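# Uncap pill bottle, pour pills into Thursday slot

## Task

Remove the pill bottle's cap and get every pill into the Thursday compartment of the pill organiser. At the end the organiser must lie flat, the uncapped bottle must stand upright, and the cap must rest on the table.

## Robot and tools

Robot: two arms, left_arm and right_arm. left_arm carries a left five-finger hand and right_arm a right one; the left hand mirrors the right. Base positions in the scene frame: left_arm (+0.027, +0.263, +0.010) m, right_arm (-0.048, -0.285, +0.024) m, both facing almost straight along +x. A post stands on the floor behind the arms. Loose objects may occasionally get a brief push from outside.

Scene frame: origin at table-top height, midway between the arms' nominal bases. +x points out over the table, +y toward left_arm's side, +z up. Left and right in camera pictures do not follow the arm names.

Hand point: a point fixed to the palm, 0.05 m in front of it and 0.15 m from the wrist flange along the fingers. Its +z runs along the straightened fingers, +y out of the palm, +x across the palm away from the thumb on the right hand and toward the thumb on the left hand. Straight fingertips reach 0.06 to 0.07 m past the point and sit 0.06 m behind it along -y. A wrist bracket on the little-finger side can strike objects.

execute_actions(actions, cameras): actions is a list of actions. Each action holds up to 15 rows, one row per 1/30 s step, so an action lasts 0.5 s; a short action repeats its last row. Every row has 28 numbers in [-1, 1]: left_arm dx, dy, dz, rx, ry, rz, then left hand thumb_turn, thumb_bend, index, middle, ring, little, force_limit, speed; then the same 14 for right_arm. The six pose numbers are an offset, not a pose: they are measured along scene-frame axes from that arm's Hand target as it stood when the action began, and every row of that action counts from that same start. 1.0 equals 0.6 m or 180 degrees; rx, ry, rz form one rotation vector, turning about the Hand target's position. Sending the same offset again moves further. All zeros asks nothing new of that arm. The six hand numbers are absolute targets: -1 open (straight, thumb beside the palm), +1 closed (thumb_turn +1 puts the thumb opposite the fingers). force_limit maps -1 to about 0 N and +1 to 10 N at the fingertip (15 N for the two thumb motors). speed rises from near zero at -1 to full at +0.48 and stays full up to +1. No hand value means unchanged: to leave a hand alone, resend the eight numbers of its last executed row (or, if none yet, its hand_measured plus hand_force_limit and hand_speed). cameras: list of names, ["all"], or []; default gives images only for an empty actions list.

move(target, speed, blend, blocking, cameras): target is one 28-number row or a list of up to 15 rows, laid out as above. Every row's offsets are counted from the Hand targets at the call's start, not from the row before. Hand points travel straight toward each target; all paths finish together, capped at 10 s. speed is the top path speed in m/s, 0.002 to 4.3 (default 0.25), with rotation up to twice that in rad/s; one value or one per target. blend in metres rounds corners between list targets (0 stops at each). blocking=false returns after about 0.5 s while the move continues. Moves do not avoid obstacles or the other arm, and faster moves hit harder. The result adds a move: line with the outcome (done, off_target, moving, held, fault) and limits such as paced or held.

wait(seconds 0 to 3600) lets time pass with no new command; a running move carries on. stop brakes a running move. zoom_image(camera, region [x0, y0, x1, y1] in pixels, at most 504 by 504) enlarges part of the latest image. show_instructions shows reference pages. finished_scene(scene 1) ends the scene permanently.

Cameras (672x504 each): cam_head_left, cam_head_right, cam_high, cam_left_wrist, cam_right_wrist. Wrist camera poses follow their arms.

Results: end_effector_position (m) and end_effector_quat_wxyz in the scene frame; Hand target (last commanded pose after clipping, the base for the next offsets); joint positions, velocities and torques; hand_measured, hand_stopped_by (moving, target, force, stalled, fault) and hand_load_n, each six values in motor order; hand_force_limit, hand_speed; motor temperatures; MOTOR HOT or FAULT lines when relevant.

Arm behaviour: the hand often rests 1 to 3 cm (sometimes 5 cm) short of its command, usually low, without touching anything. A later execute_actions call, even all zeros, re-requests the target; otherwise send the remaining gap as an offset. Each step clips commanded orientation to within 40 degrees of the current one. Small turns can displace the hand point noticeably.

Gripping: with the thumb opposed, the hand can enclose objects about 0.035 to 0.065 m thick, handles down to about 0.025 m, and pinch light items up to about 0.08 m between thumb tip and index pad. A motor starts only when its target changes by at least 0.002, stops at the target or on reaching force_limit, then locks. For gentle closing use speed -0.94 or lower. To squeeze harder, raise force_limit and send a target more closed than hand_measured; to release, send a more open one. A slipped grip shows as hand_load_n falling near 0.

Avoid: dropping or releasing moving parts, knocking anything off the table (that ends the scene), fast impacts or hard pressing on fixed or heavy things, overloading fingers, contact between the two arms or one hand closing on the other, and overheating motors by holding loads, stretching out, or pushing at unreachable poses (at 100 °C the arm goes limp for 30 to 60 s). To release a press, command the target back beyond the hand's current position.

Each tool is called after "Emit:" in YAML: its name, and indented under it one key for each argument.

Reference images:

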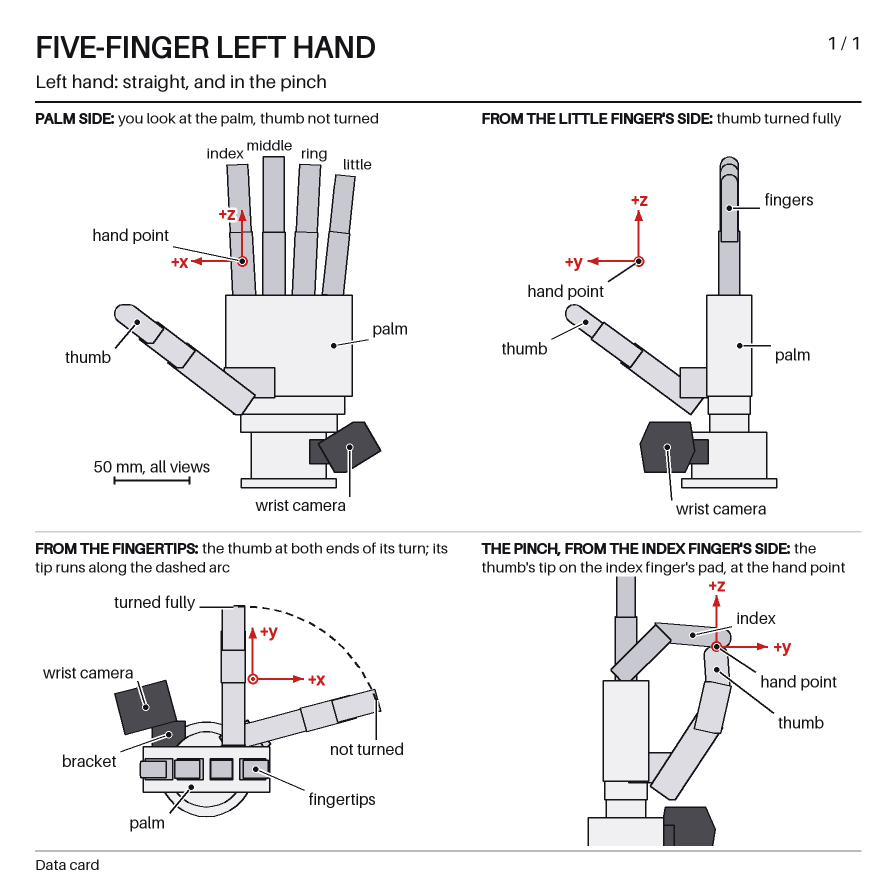

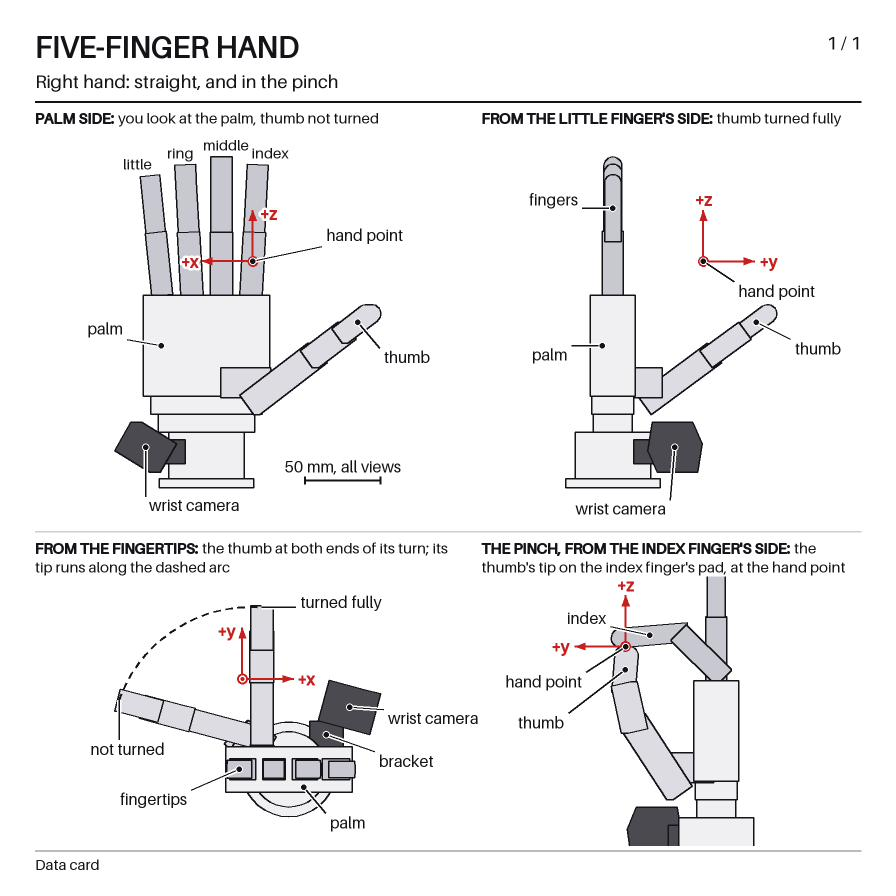

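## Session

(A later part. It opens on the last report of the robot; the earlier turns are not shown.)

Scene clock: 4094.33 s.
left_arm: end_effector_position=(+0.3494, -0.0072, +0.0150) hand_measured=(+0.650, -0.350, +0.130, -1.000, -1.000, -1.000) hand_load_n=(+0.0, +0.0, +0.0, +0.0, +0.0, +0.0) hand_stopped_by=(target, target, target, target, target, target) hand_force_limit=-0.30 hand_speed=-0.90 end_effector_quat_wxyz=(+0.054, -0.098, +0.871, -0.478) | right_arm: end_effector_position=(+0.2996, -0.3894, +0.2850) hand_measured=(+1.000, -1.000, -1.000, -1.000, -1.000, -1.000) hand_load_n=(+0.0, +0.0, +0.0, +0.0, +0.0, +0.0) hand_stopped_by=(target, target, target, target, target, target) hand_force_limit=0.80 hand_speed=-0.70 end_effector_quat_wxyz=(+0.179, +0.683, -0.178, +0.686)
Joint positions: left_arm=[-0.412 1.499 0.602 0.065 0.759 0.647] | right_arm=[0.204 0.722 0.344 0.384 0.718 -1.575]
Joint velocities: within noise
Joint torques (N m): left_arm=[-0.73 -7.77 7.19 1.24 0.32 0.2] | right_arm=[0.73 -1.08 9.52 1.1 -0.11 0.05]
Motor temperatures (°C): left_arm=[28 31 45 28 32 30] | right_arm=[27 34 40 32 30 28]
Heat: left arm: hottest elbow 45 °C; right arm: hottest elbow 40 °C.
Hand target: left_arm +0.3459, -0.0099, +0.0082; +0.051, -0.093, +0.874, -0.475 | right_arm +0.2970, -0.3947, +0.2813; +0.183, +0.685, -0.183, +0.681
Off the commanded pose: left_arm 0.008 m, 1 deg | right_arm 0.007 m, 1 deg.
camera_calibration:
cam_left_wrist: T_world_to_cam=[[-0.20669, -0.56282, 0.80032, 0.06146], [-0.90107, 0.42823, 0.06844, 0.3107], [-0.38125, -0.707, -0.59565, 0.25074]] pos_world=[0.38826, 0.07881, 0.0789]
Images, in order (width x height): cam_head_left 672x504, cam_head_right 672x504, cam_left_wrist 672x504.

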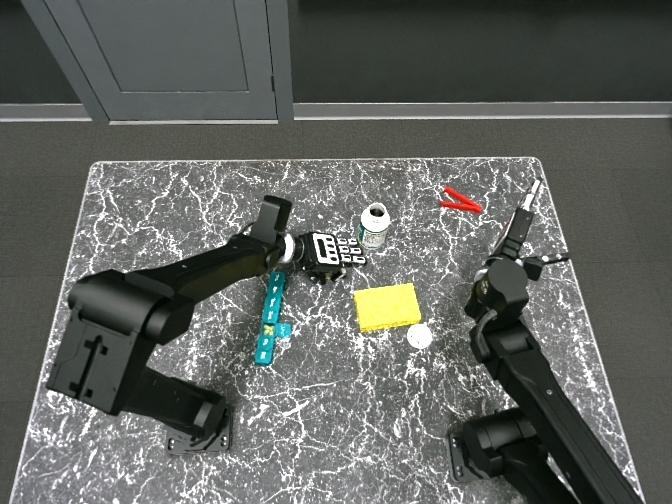

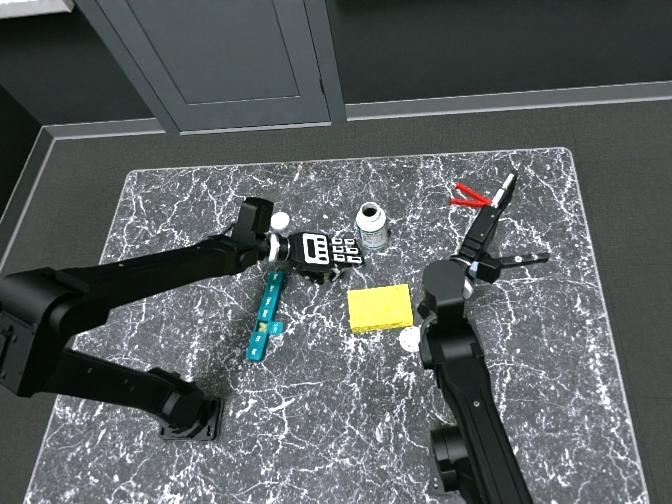

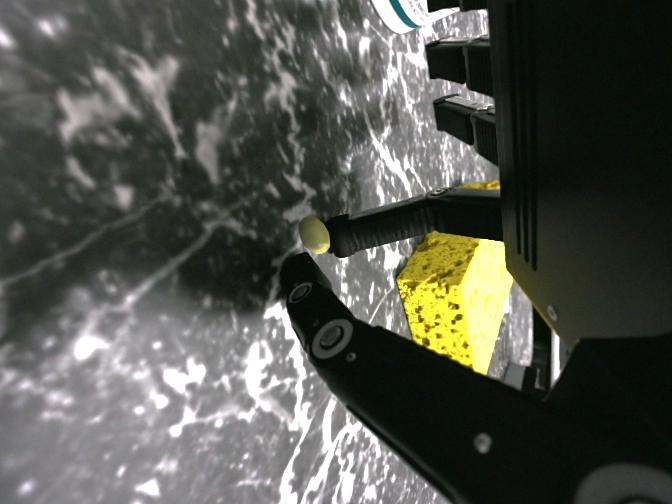

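Emit:
move:
  target: [0.0133,0,0.01,0,0,0,0.65,-0.35,0.05,-1,-1,-1,-0.3,-0.9,0,0,0,0,0,0,1,-1,-1,-1,-1,-1,0.8,-0.7]
  speed: 0.05
  cameras: ["cam_left_wrist","cam_head_right"]

Emit:
zoom_image:
  camera: "cam_head_right"
  region: [290, 240, 350, 300]

Emit:
zoom_image:
  camera: "cam_left_wrist"
  region: [190, 140, 400, 300]

Scene clock: 4100.23 s.
left_arm: end_effector_position=(+0.3485, -0.0071, +0.0150) hand_measured=(+0.650, -0.350, +0.052, -1.000, -1.000, -1.000) hand_load_n=(+0.0, +0.0, -4.5, +0.0, +0.0, +0.0) hand_stopped_by=(target, target, target, target, target, target) hand_force_limit=-0.30 hand_speed=-0.90 end_effector_quat_wxyz=(+0.051, -0.098, +0.871, -0.478) | right_arm: end_effector_position=(+0.2996, -0.3894, +0.2850) hand_measured=(+1.000, -1.000, -1.000, -1.000, -1.000, -1.000) hand_load_n=(+0.5, +0.0, +0.0, +0.0, +0.0, +0.0) hand_stopped_by=(target, target, target, target, target, target) hand_force_limit=0.80 hand_speed=-0.70 end_effector_quat_wxyz=(+0.179, +0.683, -0.178, +0.686)
Joint positions: left_arm=[-0.412 1.499 0.604 0.058 0.761 0.648] | right_arm=[0.204 0.722 0.344 0.384 0.718 -1.575]
Joint torques (N m): left_arm=[0.15 -7.82 9.35 0.32 0.46 0.25] | right_arm=[0.73 -1.08 9.54 1.09 -0.11 0.05]
Heat: left arm: hottest elbow 45 °C; right arm: hottest elbow 40 °C.
Hand target: left_arm +0.3540, -0.0100, +0.0144; +0.051, -0.093, +0.874, -0.475 | right_arm +0.2970, -0.3947, +0.2813; +0.183, +0.685, -0.183, +0.681
Off the commanded pose: left_arm 0.006 m, 1 deg | right_arm 0.007 m, 1 deg.
move: done
cam_left_wrist: T_world_to_cam=[[-0.20453, -0.56297, 0.80077, 0.06054], [-0.89972, 0.43035, 0.07275, 0.30934], [-0.38557, -0.70559, -0.59454, 0.25193]] pos_world=[0.38784, 0.07872, 0.0788]
Images, in order (width x height): cam_head_right 672x504, cam_left_wrist 672x504.

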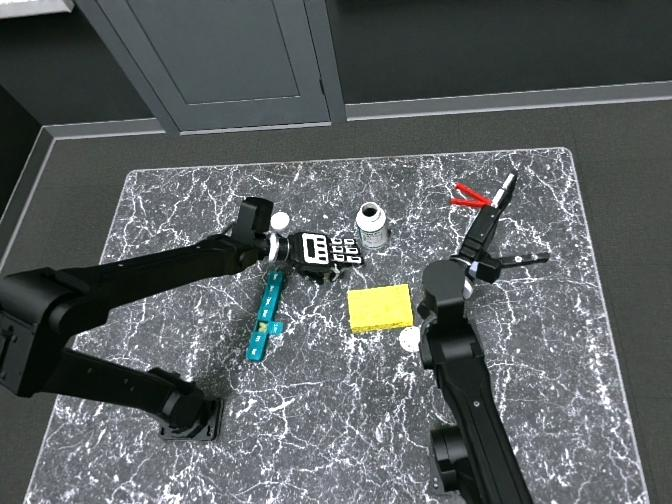

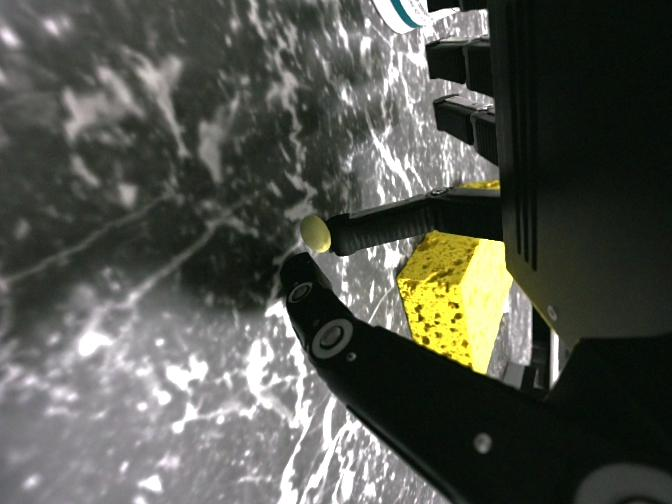

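Scaled by 8.400 from the camera's image (finer frame: 960x720).

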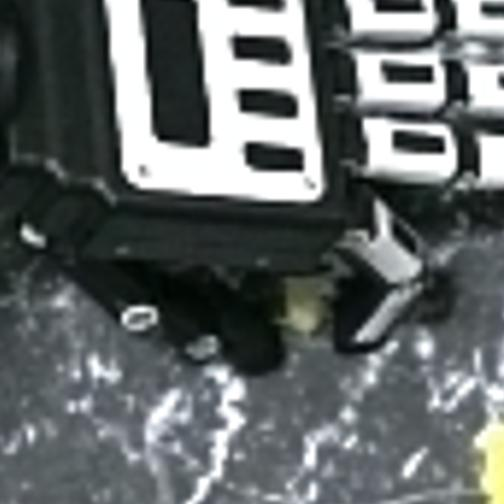

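Scaled by 2.400 from the camera's image (finer frame: 960x720).

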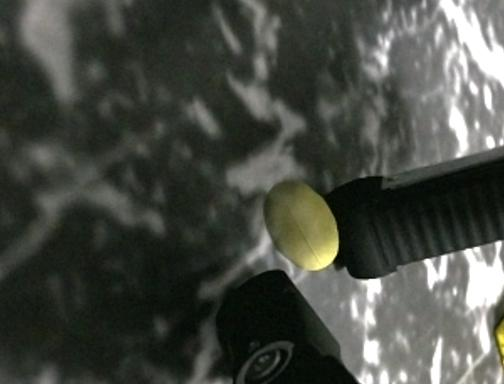

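Emit:
move:
  target: [0.015,0,0.006,0,0,0,0.65,-0.35,0.052,-1,-1,-1,-0.3,-0.9,0,0,0,0,0,0,1,-1,-1,-1,-1,-1,0.8,-0.7]
  speed: 0.05
  cameras: ["cam_left_wrist","cam_head_right"]

Emit:
zoom_image:
  camera: "cam_head_right"
  region: [290, 240, 350, 300]

Emit:
zoom_image:
  camera: "cam_left_wrist"
  region: [190, 140, 400, 300]

Scene clock: 4104.33 s.
left_arm: end_effector_position=(+0.3491, -0.0070, +0.0156) hand_measured=(+0.650, -0.350, +0.052, -1.000, -1.000, -1.000) hand_load_n=(+0.0, +0.0, -3.5, +0.0, +0.0, +0.0) hand_stopped_by=(target, target, target, target, target, target) hand_force_limit=-0.30 hand_speed=-0.90 end_effector_quat_wxyz=(+0.046, -0.097, +0.874, -0.474) | right_arm: end_effector_position=(+0.2996, -0.3894, +0.2850) hand_measured=(+1.000, -1.000, -1.000, -1.000, -1.000, -1.000) hand_load_n=(+0.0, +0.0, +0.0, +0.0, +0.0, +0.0) hand_stopped_by=(target, target, target, target, target, target) hand_force_limit=0.80 hand_speed=-0.70 end_effector_quat_wxyz=(+0.179, +0.683, -0.178, +0.686)
Joint positions: left_arm=[-0.412 1.502 0.618 0.027 0.762 0.659] | right_arm=[0.204 0.722 0.344 0.384 0.718 -1.575]
Joint torques (N m): left_arm=[0.91 -7.53 10.5 0.5 0.66 0.25] | right_arm=[0.73 -1.08 9.54 1.1 -0.11 0.05]
Heat: left arm: hottest elbow 45 °C; right arm: hottest elbow 40 °C.
Hand target: left_arm +0.3631, -0.0099, +0.0180; +0.051, -0.093, +0.874, -0.475 | right_arm +0.2970, -0.3947, +0.2813; +0.183, +0.685, -0.183, +0.681
Off the commanded pose: left_arm 0.014 m, 1 deg | right_arm 0.007 m, 1 deg.
move: off_target (left_arm)
cam_left_wrist: T_world_to_cam=[[-0.20024, -0.56857, 0.79789, 0.0588], [-0.89624, 0.4353, 0.08527, 0.30841], [-0.39581, -0.69803, -0.59674, 0.25624]] pos_world=[0.3896, 0.07805, 0.07969]
Images, in order (width x height): cam_head_right 672x504, cam_left_wrist 672x504.

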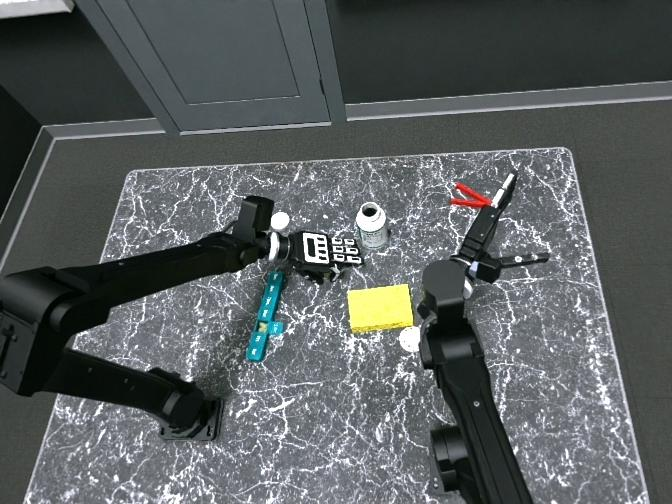

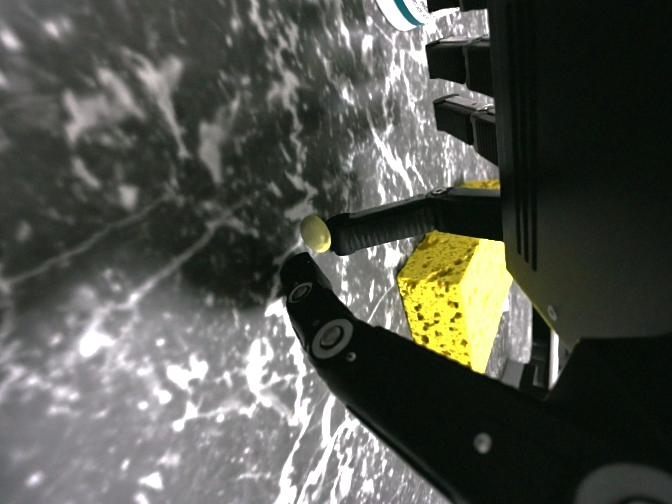

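Scaled by 8.400 from the camera's image (finer frame: 960x720).

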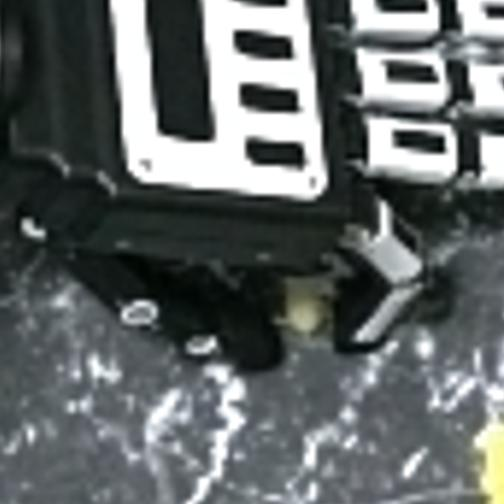

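Scaled by 2.400 from the camera's image (finer frame: 960x720).

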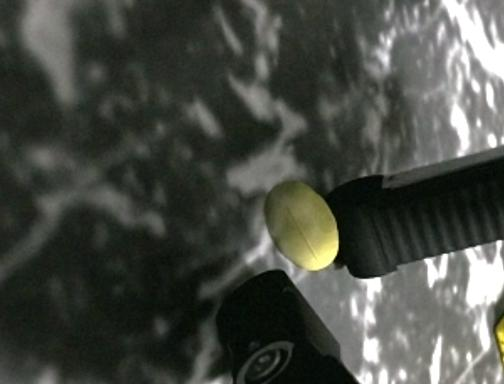

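Emit:
move:
  target: [0,0,-0.006,0,0,0,0.8,-0.35,0.052,-1,-1,-1,-0.3,-0.9,0,0,0,0,0,0,1,-1,-1,-1,-1,-1,0.8,-0.7]
  speed: 0.05
  cameras: ["cam_left_wrist","cam_head_right"]

Emit:
zoom_image:
  camera: "cam_head_right"
  region: [290, 240, 350, 300]

Emit:
zoom_image:
  camera: "cam_left_wrist"
  region: [190, 140, 400, 300]

Scene clock: 4115.90 s.
left_arm: end_effector_position=(+0.3489, -0.0074, +0.0151) hand_measured=(+0.800, -0.350, +0.052, -1.000, -1.000, -1.000) hand_load_n=(+0.5, +0.0, -5.0, +0.0, +0.0, +0.0) hand_stopped_by=(target, target, target, target, target, target) hand_force_limit=-0.30 hand_speed=-0.90 end_effector_quat_wxyz=(+0.044, -0.097, +0.874, -0.474) | right_arm: end_effector_position=(+0.2996, -0.3894, +0.2850) hand_measured=(+1.000, -1.000, -1.000, -1.000, -1.000, -1.000) hand_load_n=(+0.5, +0.0, +0.0, +0.0, +0.0, +0.0) hand_stopped_by=(target, target, target, target, target, target) hand_force_limit=0.80 hand_speed=-0.70 end_effector_quat_wxyz=(+0.179, +0.683, -0.178, +0.686)
Joint positions: left_arm=[-0.412 1.505 0.619 0.027 0.765 0.659] | right_arm=[0.204 0.722 0.344 0.384 0.718 -1.575]
Joint torques (N m): left_arm=[1.03 -7.06 10.06 0.96 0.54 0.26] | right_arm=[0.73 -1.08 9.54 1.1 -0.11 0.05]
Heat: left arm: hottest elbow 46 °C; right arm: hottest elbow 40 °C.
Hand target: left_arm +0.3629, -0.0099, +0.0143; +0.051, -0.093, +0.874, -0.475 | right_arm +0.2970, -0.3947, +0.2813; +0.183, +0.685, -0.183, +0.681
Off the commanded pose: left_arm 0.014 m, 1 deg | right_arm 0.007 m, 1 deg.
move: off_target (left_arm)
cam_left_wrist: T_world_to_cam=[[-0.19931, -0.56716, 0.79912, 0.05868], [-0.89506, 0.43735, 0.08716, 0.30805], [-0.39893, -0.69789, -0.59481, 0.25661]] pos_world=[0.38979, 0.07764, 0.07889]
Images, in order (width x height): cam_head_right 672x504, cam_left_wrist 672x504.

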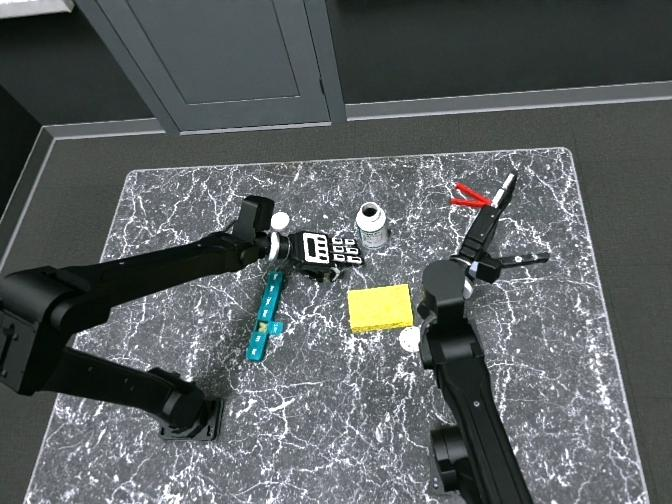

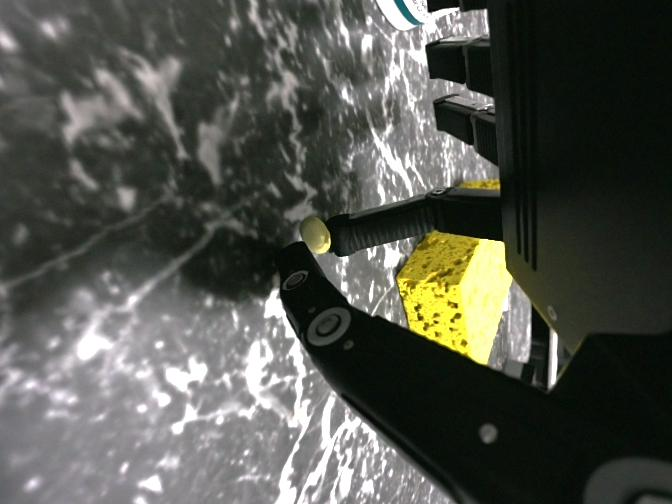

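Scaled by 8.400 from the camera's image (finer frame: 960x720).

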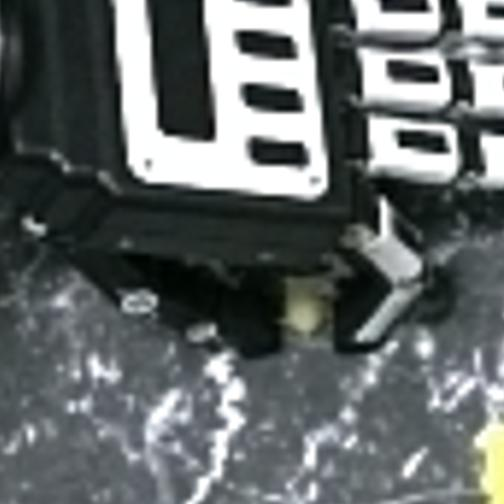

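Scaled by 2.400 from the camera's image (finer frame: 960x720).

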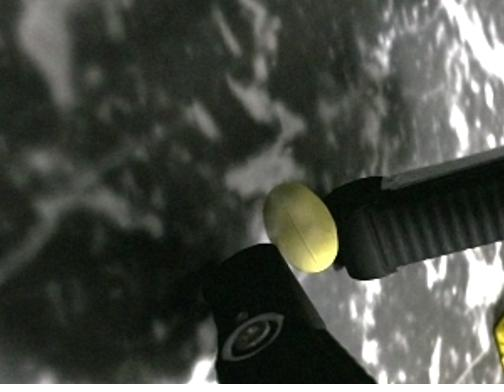

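Emit:
move:
  target:
    - [0,0,0.006,0,0,0,0.8,-0.35,0.12,-1,-1,-1,-0.3,-0.92,0,0,0,0,0,0,1,-1,-1,-1,-1,-1,0.8,-0.7]
  speed: 0.05
  cameras: ["cam_left_wrist","cam_head_right"]

Emit:
zoom_image:
  camera: "cam_head_right"
  region: [290, 240, 350, 300]

Emit:
zoom_image:
  camera: "cam_left_wrist"
  region: [190, 140, 400, 300]

Scene clock: 4124.13 s.
left_arm: end_effector_position=(+0.3498, -0.0078, +0.0150) hand_measured=(+0.800, -0.350, +0.120, -1.000, -1.000, -1.000) hand_load_n=(+0.0, +0.0, +0.0, +0.0, +0.0, +0.0) hand_stopped_by=(target, target, target, target, target, target) hand_force_limit=-0.30 hand_speed=-0.92 end_effector_quat_wxyz=(+0.044, -0.096, +0.874, -0.474) | right_arm: end_effector_position=(+0.2996, -0.3894, +0.2850) hand_measured=(+1.000, -1.000, -1.000, -1.000, -1.000, -1.000) hand_load_n=(+0.5, +0.5, +0.0, +0.0, +0.0, +0.0) hand_stopped_by=(target, target, target, target, target, target) hand_force_limit=0.80 hand_speed=-0.70 end_effector_quat_wxyz=(+0.179, +0.683, -0.178, +0.686)
Joint positions: left_arm=[-0.412 1.507 0.622 0.027 0.766 0.66] | right_arm=[0.204 0.722 0.344 0.384 0.718 -1.575]
Joint torques (N m): left_arm=[1.08 -7.94 10.13 0.55 0.53 0.24] | right_arm=[0.73 -1.08 9.54 1.1 -0.11 0.05]
Heat: left arm: hottest elbow 46 °C; right arm: hottest elbow 40 °C.
Hand target: left_arm +0.3629, -0.0099, +0.0179; +0.051, -0.093, +0.874, -0.475 | right_arm +0.2970, -0.3947, +0.2813; +0.183, +0.685, -0.183, +0.681
Off the commanded pose: left_arm 0.014 m, 1 deg | right_arm 0.007 m, 1 deg.
move: off_target (left_arm)
cam_left_wrist: T_world_to_cam=[[-0.20047, -0.56692, 0.79901, 0.05908], [-0.89475, 0.43814, 0.08638, 0.30891], [-0.39905, -0.69759, -0.59508, 0.25674]] pos_world=[0.39069, 0.07724, 0.07889]
Images, in order (width x height): cam_head_right 672x504, cam_left_wrist 672x504.

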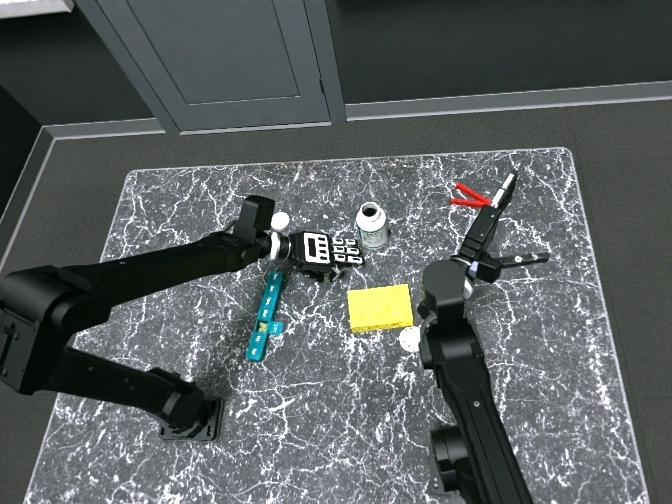

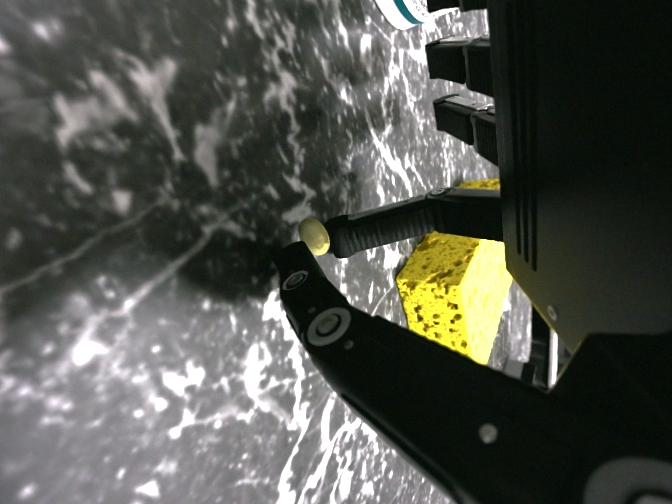

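Scaled by 8.400 from the camera's image (finer frame: 960x720).

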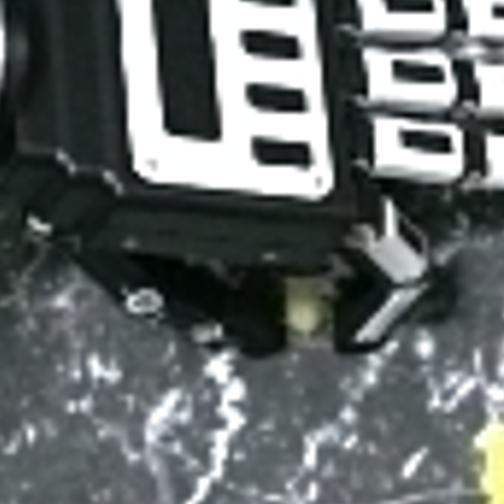

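Scaled by 2.400 from the camera's image (finer frame: 960x720).

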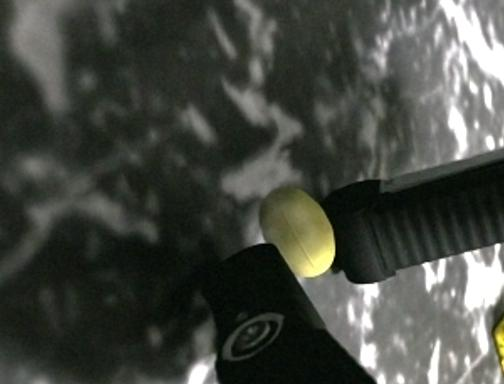

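Emit:
move:
  target:
    - [0,0,-0.008,0,0,0,0.8,-0.35,0.17,-1,-1,-1,-0.4,-0.92,0,0,0,0,0,0,1,-1,-1,-1,-1,-1,0.8,-0.7]
  speed: 0.05
  cameras: ["cam_left_wrist","cam_head_right"]

Emit:
zoom_image:
  camera: "cam_head_right"
  region: [290, 240, 350, 300]

Emit:
zoom_image:
  camera: "cam_left_wrist"
  region: [190, 140, 400, 300]

Scene clock: 4130.47 s.
left_arm: end_effector_position=(+0.3499, -0.0084, +0.0141) hand_measured=(+0.800, -0.350, +0.170, -1.000, -1.000, -1.000) hand_load_n=(+0.0, +0.0, +0.5, +0.0, +0.0, +0.0) hand_stopped_by=(target, target, target, target, target, target) hand_force_limit=-0.40 hand_speed=-0.92 end_effector_quat_wxyz=(+0.042, -0.096, +0.874, -0.475) | right_arm: end_effector_position=(+0.2996, -0.3894, +0.2850) hand_measured=(+1.000, -1.000, -1.000, -1.000, -1.000, -1.000) hand_load_n=(+0.0, +0.0, +0.0, +0.0, +0.0, +0.0) hand_stopped_by=(target, target, target, target, target, target) hand_force_limit=0.80 hand_speed=-0.70 end_effector_quat_wxyz=(+0.179, +0.683, -0.178, +0.686)
Joint positions: left_arm=[-0.412 1.513 0.624 0.027 0.769 0.66] | right_arm=[0.204 0.722 0.344 0.384 0.718 -1.575]
Joint torques (N m): left_arm=[1.03 -7.47 9.54 1.11 0.39 0.25] | right_arm=[0.73 -1.08 9.54 1.09 -0.11 0.05]
Heat: left arm: hottest elbow 46 °C; right arm: hottest elbow 40 °C.
Hand target: left_arm +0.3629, -0.0099, +0.0132; +0.051, -0.093, +0.874, -0.475 | right_arm +0.2970, -0.3947, +0.2813; +0.183, +0.685, -0.183, +0.681
Off the commanded pose: left_arm 0.013 m, 1 deg | right_arm 0.007 m, 1 deg.
move: off_target (left_arm)
cam_left_wrist: T_world_to_cam=[[-0.19903, -0.56537, 0.80046, 0.05893], [-0.89344, 0.44031, 0.08885, 0.30893], [-0.40268, -0.69748, -0.59276, 0.25713]] pos_world=[0.39128, 0.07664, 0.0778]
Images, in order (width x height): cam_head_right 672x504, cam_left_wrist 672x504.

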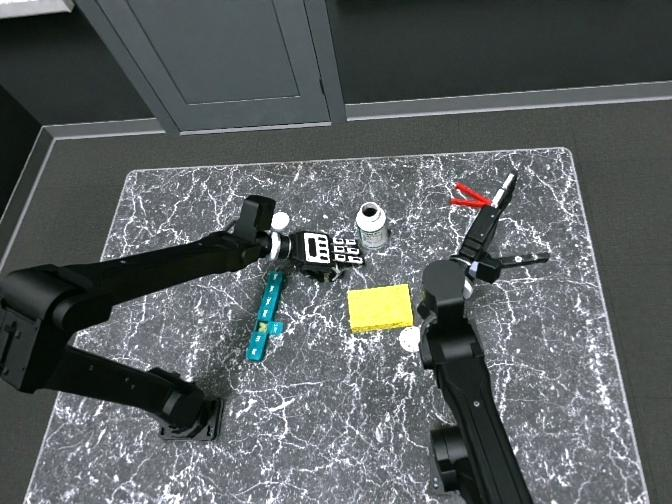

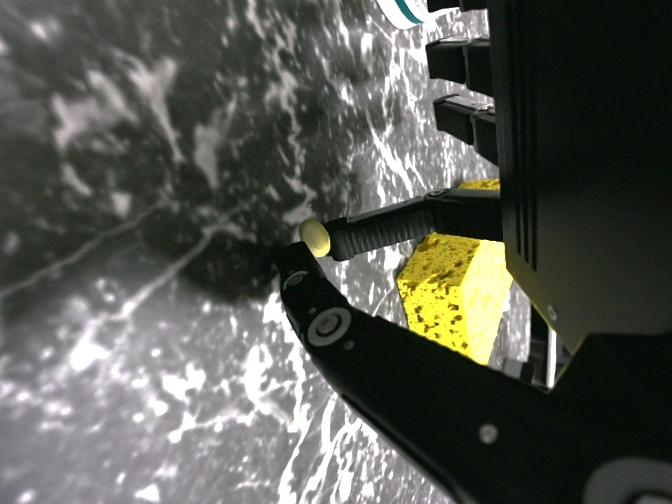

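Scaled by 8.400 from the camera's image (finer frame: 960x720).

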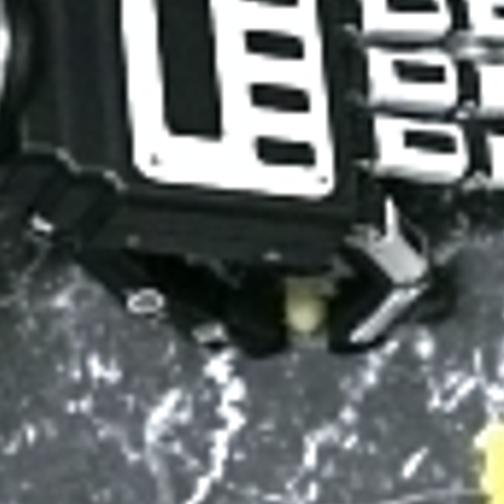

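Scaled by 2.400 from the camera's image (finer frame: 960x720).

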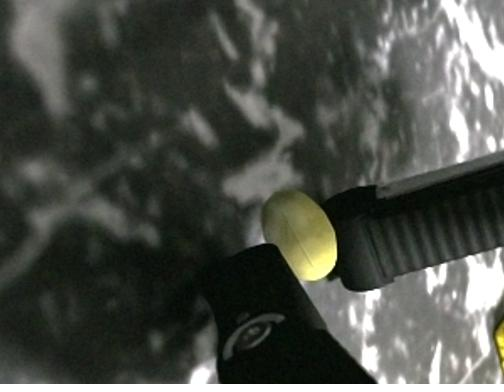

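Emit:
move:
  target:
    - [0,0,-0.006,0,0,0,0.8,-0.35,0.23,-1,-1,-1,-0.4,-0.92,0,0,0,0,0,0,1,-1,-1,-1,-1,-1,0.8,-0.7]
  speed: 0.05
  cameras: ["cam_left_wrist","cam_head_right"]

Emit:
zoom_image:
  camera: "cam_head_right"
  region: [290, 240, 350, 300]

Emit:
zoom_image:
  camera: "cam_left_wrist"
  region: [190, 140, 400, 300]

Scene clock: 4134.00 s.
left_arm: end_effector_position=(+0.3499, -0.0085, +0.0135) hand_measured=(+0.800, -0.350, +0.230, -1.000, -1.000, -1.000) hand_load_n=(+1.0, +0.0, +1.0, +0.0, +0.0, +0.0) hand_stopped_by=(target, target, target, target, target, target) hand_force_limit=-0.40 hand_speed=-0.92 end_effector_quat_wxyz=(+0.042, -0.096, +0.874, -0.475) | right_arm: end_effector_position=(+0.2996, -0.3894, +0.2850) hand_measured=(+1.000, -1.000, -1.000, -1.000, -1.000, -1.000) hand_load_n=(+0.0, +0.0, +0.0, +0.0, +0.0, +0.0) hand_stopped_by=(target, target, target, target, target, target) hand_force_limit=0.80 hand_speed=-0.70 end_effector_quat_wxyz=(+0.179, +0.683, -0.178, +0.686)
Joint positions: left_arm=[-0.412 1.515 0.624 0.028 0.77 0.66] | right_arm=[0.204 0.722 0.344 0.384 0.718 -1.575]
Joint torques (N m): left_arm=[1.03 -6.89 9.26 1.5 0.37 0.25] | right_arm=[0.73 -1.08 9.54 1.1 -0.11 0.05]
Heat: left arm: hottest elbow 46 °C; right arm: hottest elbow 40 °C.
Hand target: left_arm +0.3629, -0.0099, +0.0095; +0.051, -0.093, +0.874, -0.475 | right_arm +0.2970, -0.3947, +0.2813; +0.183, +0.685, -0.183, +0.681
Off the commanded pose: left_arm 0.014 m, 1 deg | right_arm 0.007 m, 1 deg.
move: off_target (left_arm)
cam_left_wrist: T_world_to_cam=[[-0.19862, -0.56505, 0.8008, 0.05922], [-0.89314, 0.44079, 0.0895, 0.30883], [-0.40356, -0.69744, -0.59221, 0.25694]] pos_world=[0.39128, 0.07654, 0.0771]
Images, in order (width x height): cam_head_right 672x504, cam_left_wrist 672x504.

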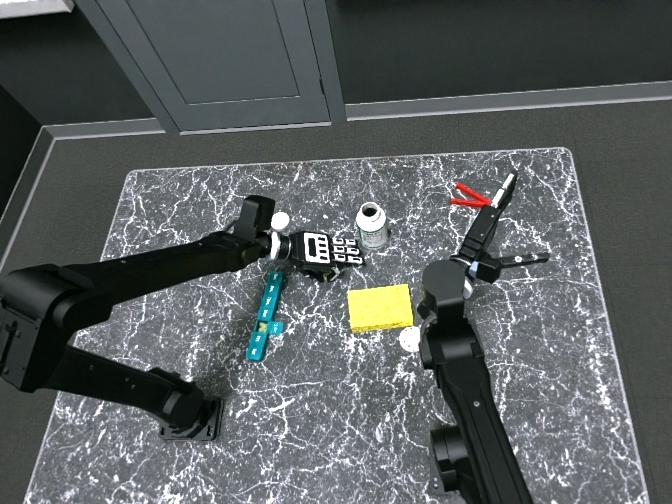

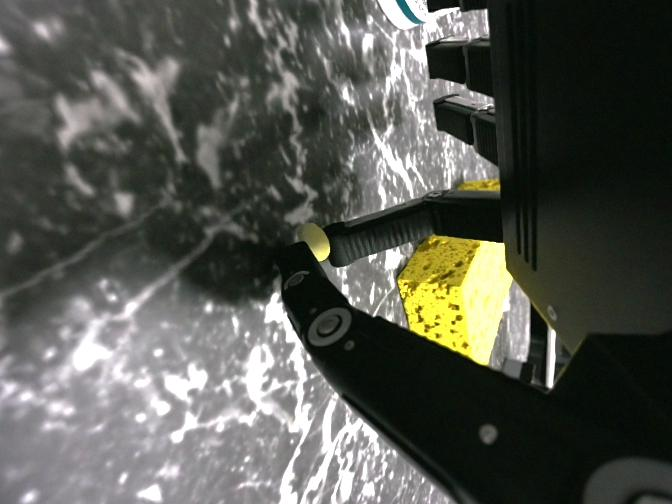

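Scaled by 8.400 from the camera's image (finer frame: 960x720).

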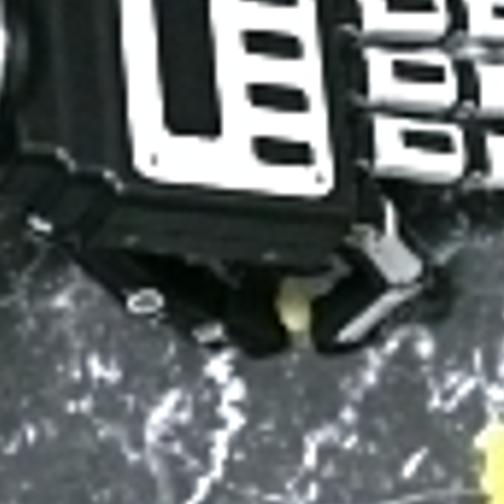

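Scaled by 2.400 from the camera's image (finer frame: 960x720).

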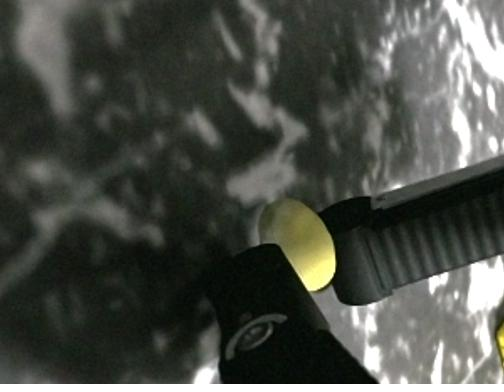

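Emit:
move:
  target:
    - [0,0,-0.003,0,0,0,0.8,-0.35,0.3,-1,-1,-1,-0.3,-0.92,0,0,0,0,0,0,1,-1,-1,-1,-1,-1,0.8,-0.7]
  speed: 0.05
  cameras: ["cam_left_wrist","cam_head_right"]

Emit:
zoom_image:
  camera: "cam_head_right"
  region: [290, 240, 350, 300]

Emit:
zoom_image:
  camera: "cam_left_wrist"
  region: [190, 140, 400, 300]

Scene clock: 4137.07 s.
left_arm: end_effector_position=(+0.3503, -0.0095, +0.0141) hand_measured=(+0.800, -0.350, +0.280, -1.000, -1.000, -1.000) hand_load_n=(+1.0, +2.0, +3.5, +0.0, +0.0, +0.0) hand_stopped_by=(target, target, force, target, target, target) hand_force_limit=-0.30 hand_speed=-0.92 end_effector_quat_wxyz=(+0.042, -0.095, +0.872, -0.477) | right_arm: end_effector_position=(+0.2996, -0.3894, +0.2850) hand_measured=(+1.000, -1.000, -1.000, -1.000, -1.000, -1.000) hand_load_n=(+0.0, +0.0, +0.0, +0.0, +0.0, +0.0) hand_stopped_by=(target, target, target, target, target, target) hand_force_limit=0.80 hand_speed=-0.70 end_effector_quat_wxyz=(+0.179, +0.683, -0.178, +0.686)
Joint positions: left_arm=[-0.412 1.516 0.624 0.035 0.774 0.658] | right_arm=[0.204 0.722 0.344 0.384 0.718 -1.575]
Joint torques (N m): left_arm=[1.03 -6.71 9.13 1.52 0.22 0.26] | right_arm=[0.79 -1.08 9.54 1.09 -0.11 0.05]
Heat: left arm: hottest elbow 46 °C; right arm: hottest elbow 40 °C.
Hand target: left_arm +0.3630, -0.0099, +0.0078; +0.051, -0.093, +0.874, -0.475 | right_arm +0.2970, -0.3947, +0.2813; +0.183, +0.685, -0.183, +0.681
Off the commanded pose: left_arm 0.014 m, 1 deg | right_arm 0.007 m, 1 deg.
move: off_target (left_arm)
cam_left_wrist: T_world_to_cam=[[-0.20084, -0.56044, 0.80348, 0.05907], [-0.89264, 0.44257, 0.08556, 0.30955], [-0.40355, -0.70003, -0.58916, 0.25673]] pos_world=[0.39178, 0.07582, 0.07731]
Images, in order (width x height): cam_head_right 672x504, cam_left_wrist 672x504.

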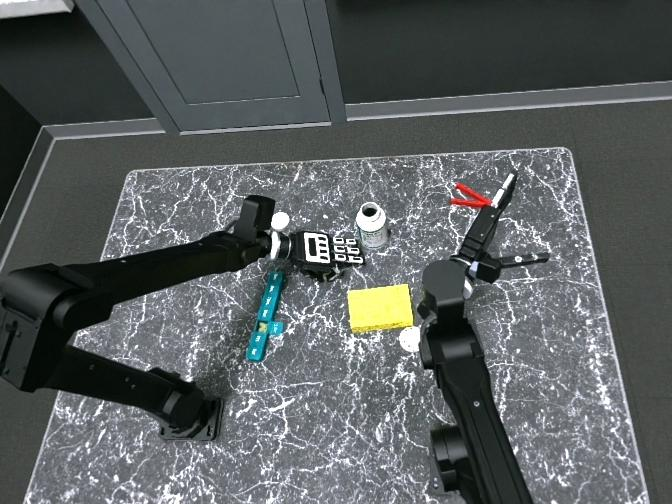

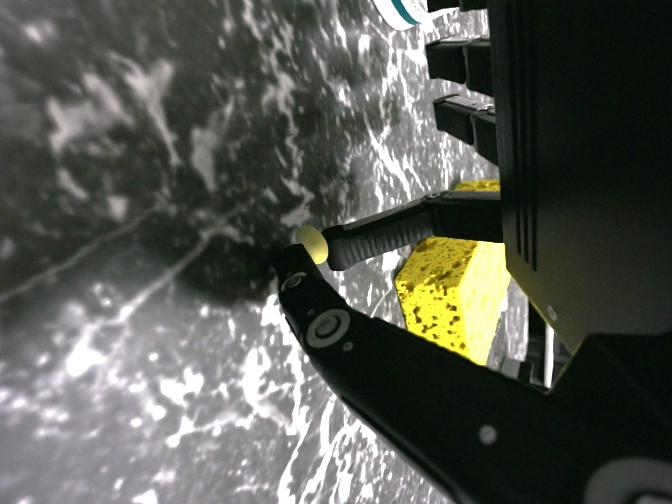

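Scaled by 8.400 from the camera's image (finer frame: 960x720).

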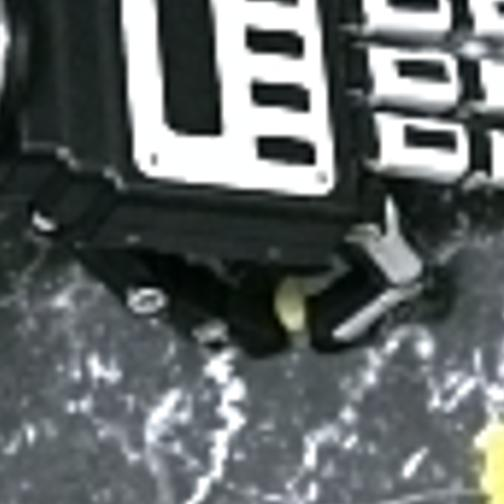

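Scaled by 2.400 from the camera's image (finer frame: 960x720).

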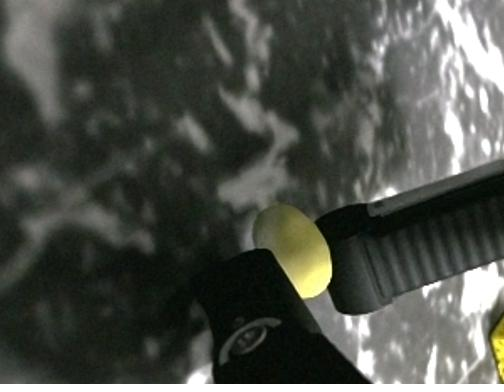

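Emit:
move:
  target:
    - [-0.015,0,0.05,0,0,0,0.8,-0.35,0.3,-1,-1,-1,-0.3,-0.92,0,0,0,0,0,0,1,-1,-1,-1,-1,-1,0.8,-0.7]
  speed: 0.03
  cameras: ["cam_left_wrist","cam_head_right"]

Emit:
zoom_image:
  camera: "cam_head_right"
  region: [290, 240, 350, 300]

Emit:
zoom_image:
  camera: "cam_left_wrist"
  region: [190, 140, 400, 300]

Scene clock: 4142.63 s.
left_arm: end_effector_position=(+0.3445, -0.0051, +0.0264) hand_measured=(+0.800, -0.350, +0.280, -1.000, -1.000, -1.000) hand_load_n=(+0.0, +2.5, +2.5, +0.0, -0.5, -0.5) hand_stopped_by=(target, target, force, target, target, target) hand_force_limit=-0.30 hand_speed=-0.92 end_effector_quat_wxyz=(+0.040, -0.101, +0.876, -0.470) | right_arm: end_effector_position=(+0.2996, -0.3894, +0.2850) hand_measured=(+1.000, -1.000, -1.000, -1.000, -1.000, -1.000) hand_load_n=(+0.0, +0.0, +0.0, +0.0, +0.0, +0.0) hand_stopped_by=(target, target, target, target, target, target) hand_force_limit=0.80 hand_speed=-0.70 end_effector_quat_wxyz=(+0.179, +0.683, -0.178, +0.686)
Joint positions: left_arm=[-0.412 1.464 0.624 -0.033 0.762 0.657] | right_arm=[0.204 0.722 0.344 0.384 0.718 -1.575]
Joint torques (N m): left_arm=[0.09 -9.7 9.7 0.58 0.46 0.17] | right_arm=[0.73 -1.08 9.52 1.1 -0.11 0.05]
Heat: left arm: hottest elbow 46 °C; right arm: hottest elbow 40 °C.
Hand target: left_arm +0.3540, -0.0099, +0.0378; +0.051, -0.093, +0.874, -0.475 | right_arm +0.2970, -0.3947, +0.2813; +0.183, +0.685, -0.183, +0.681
Off the commanded pose: left_arm 0.016 m, 2 deg | right_arm 0.007 m, 1 deg.
move: off_target (left_arm)
cam_left_wrist: T_world_to_cam=[[-0.18677, -0.57379, 0.79742, 0.0457], [-0.8954, 0.43339, 0.10213, 0.30174], [-0.40419, -0.69494, -0.59471, 0.26508]] pos_world=[0.38586, 0.07966, 0.09039]
Images, in order (width x height): cam_head_right 672x504, cam_left_wrist 672x504.

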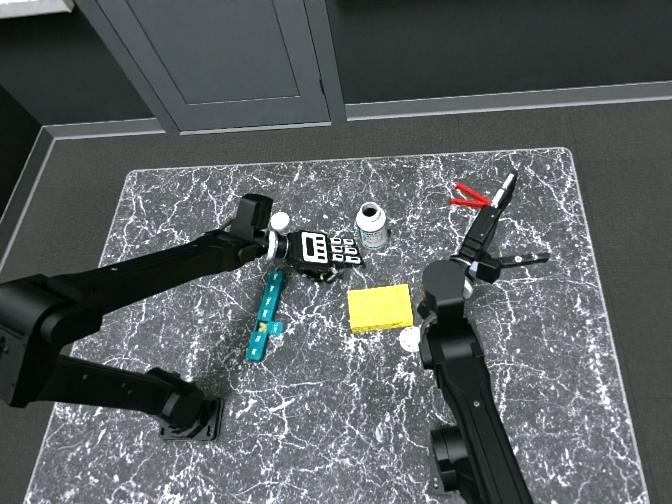

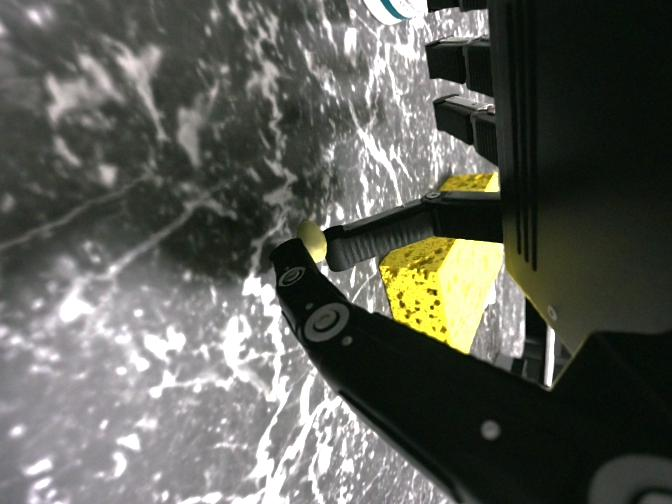

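Scaled by 8.400 from the camera's image (finer frame: 960x720).

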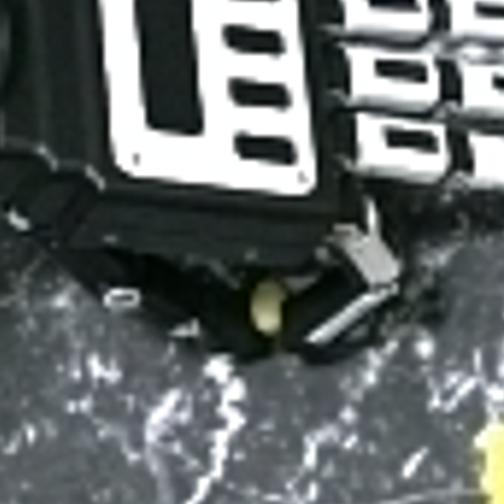

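Scaled by 2.400 from the camera's image (finer frame: 960x720).

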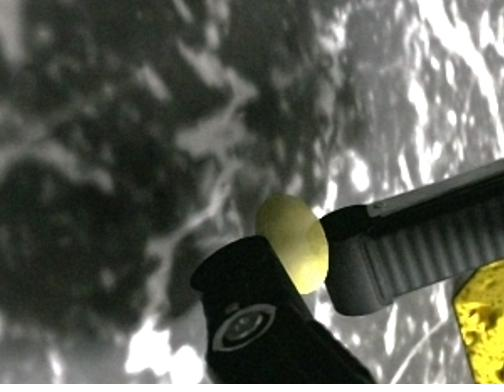

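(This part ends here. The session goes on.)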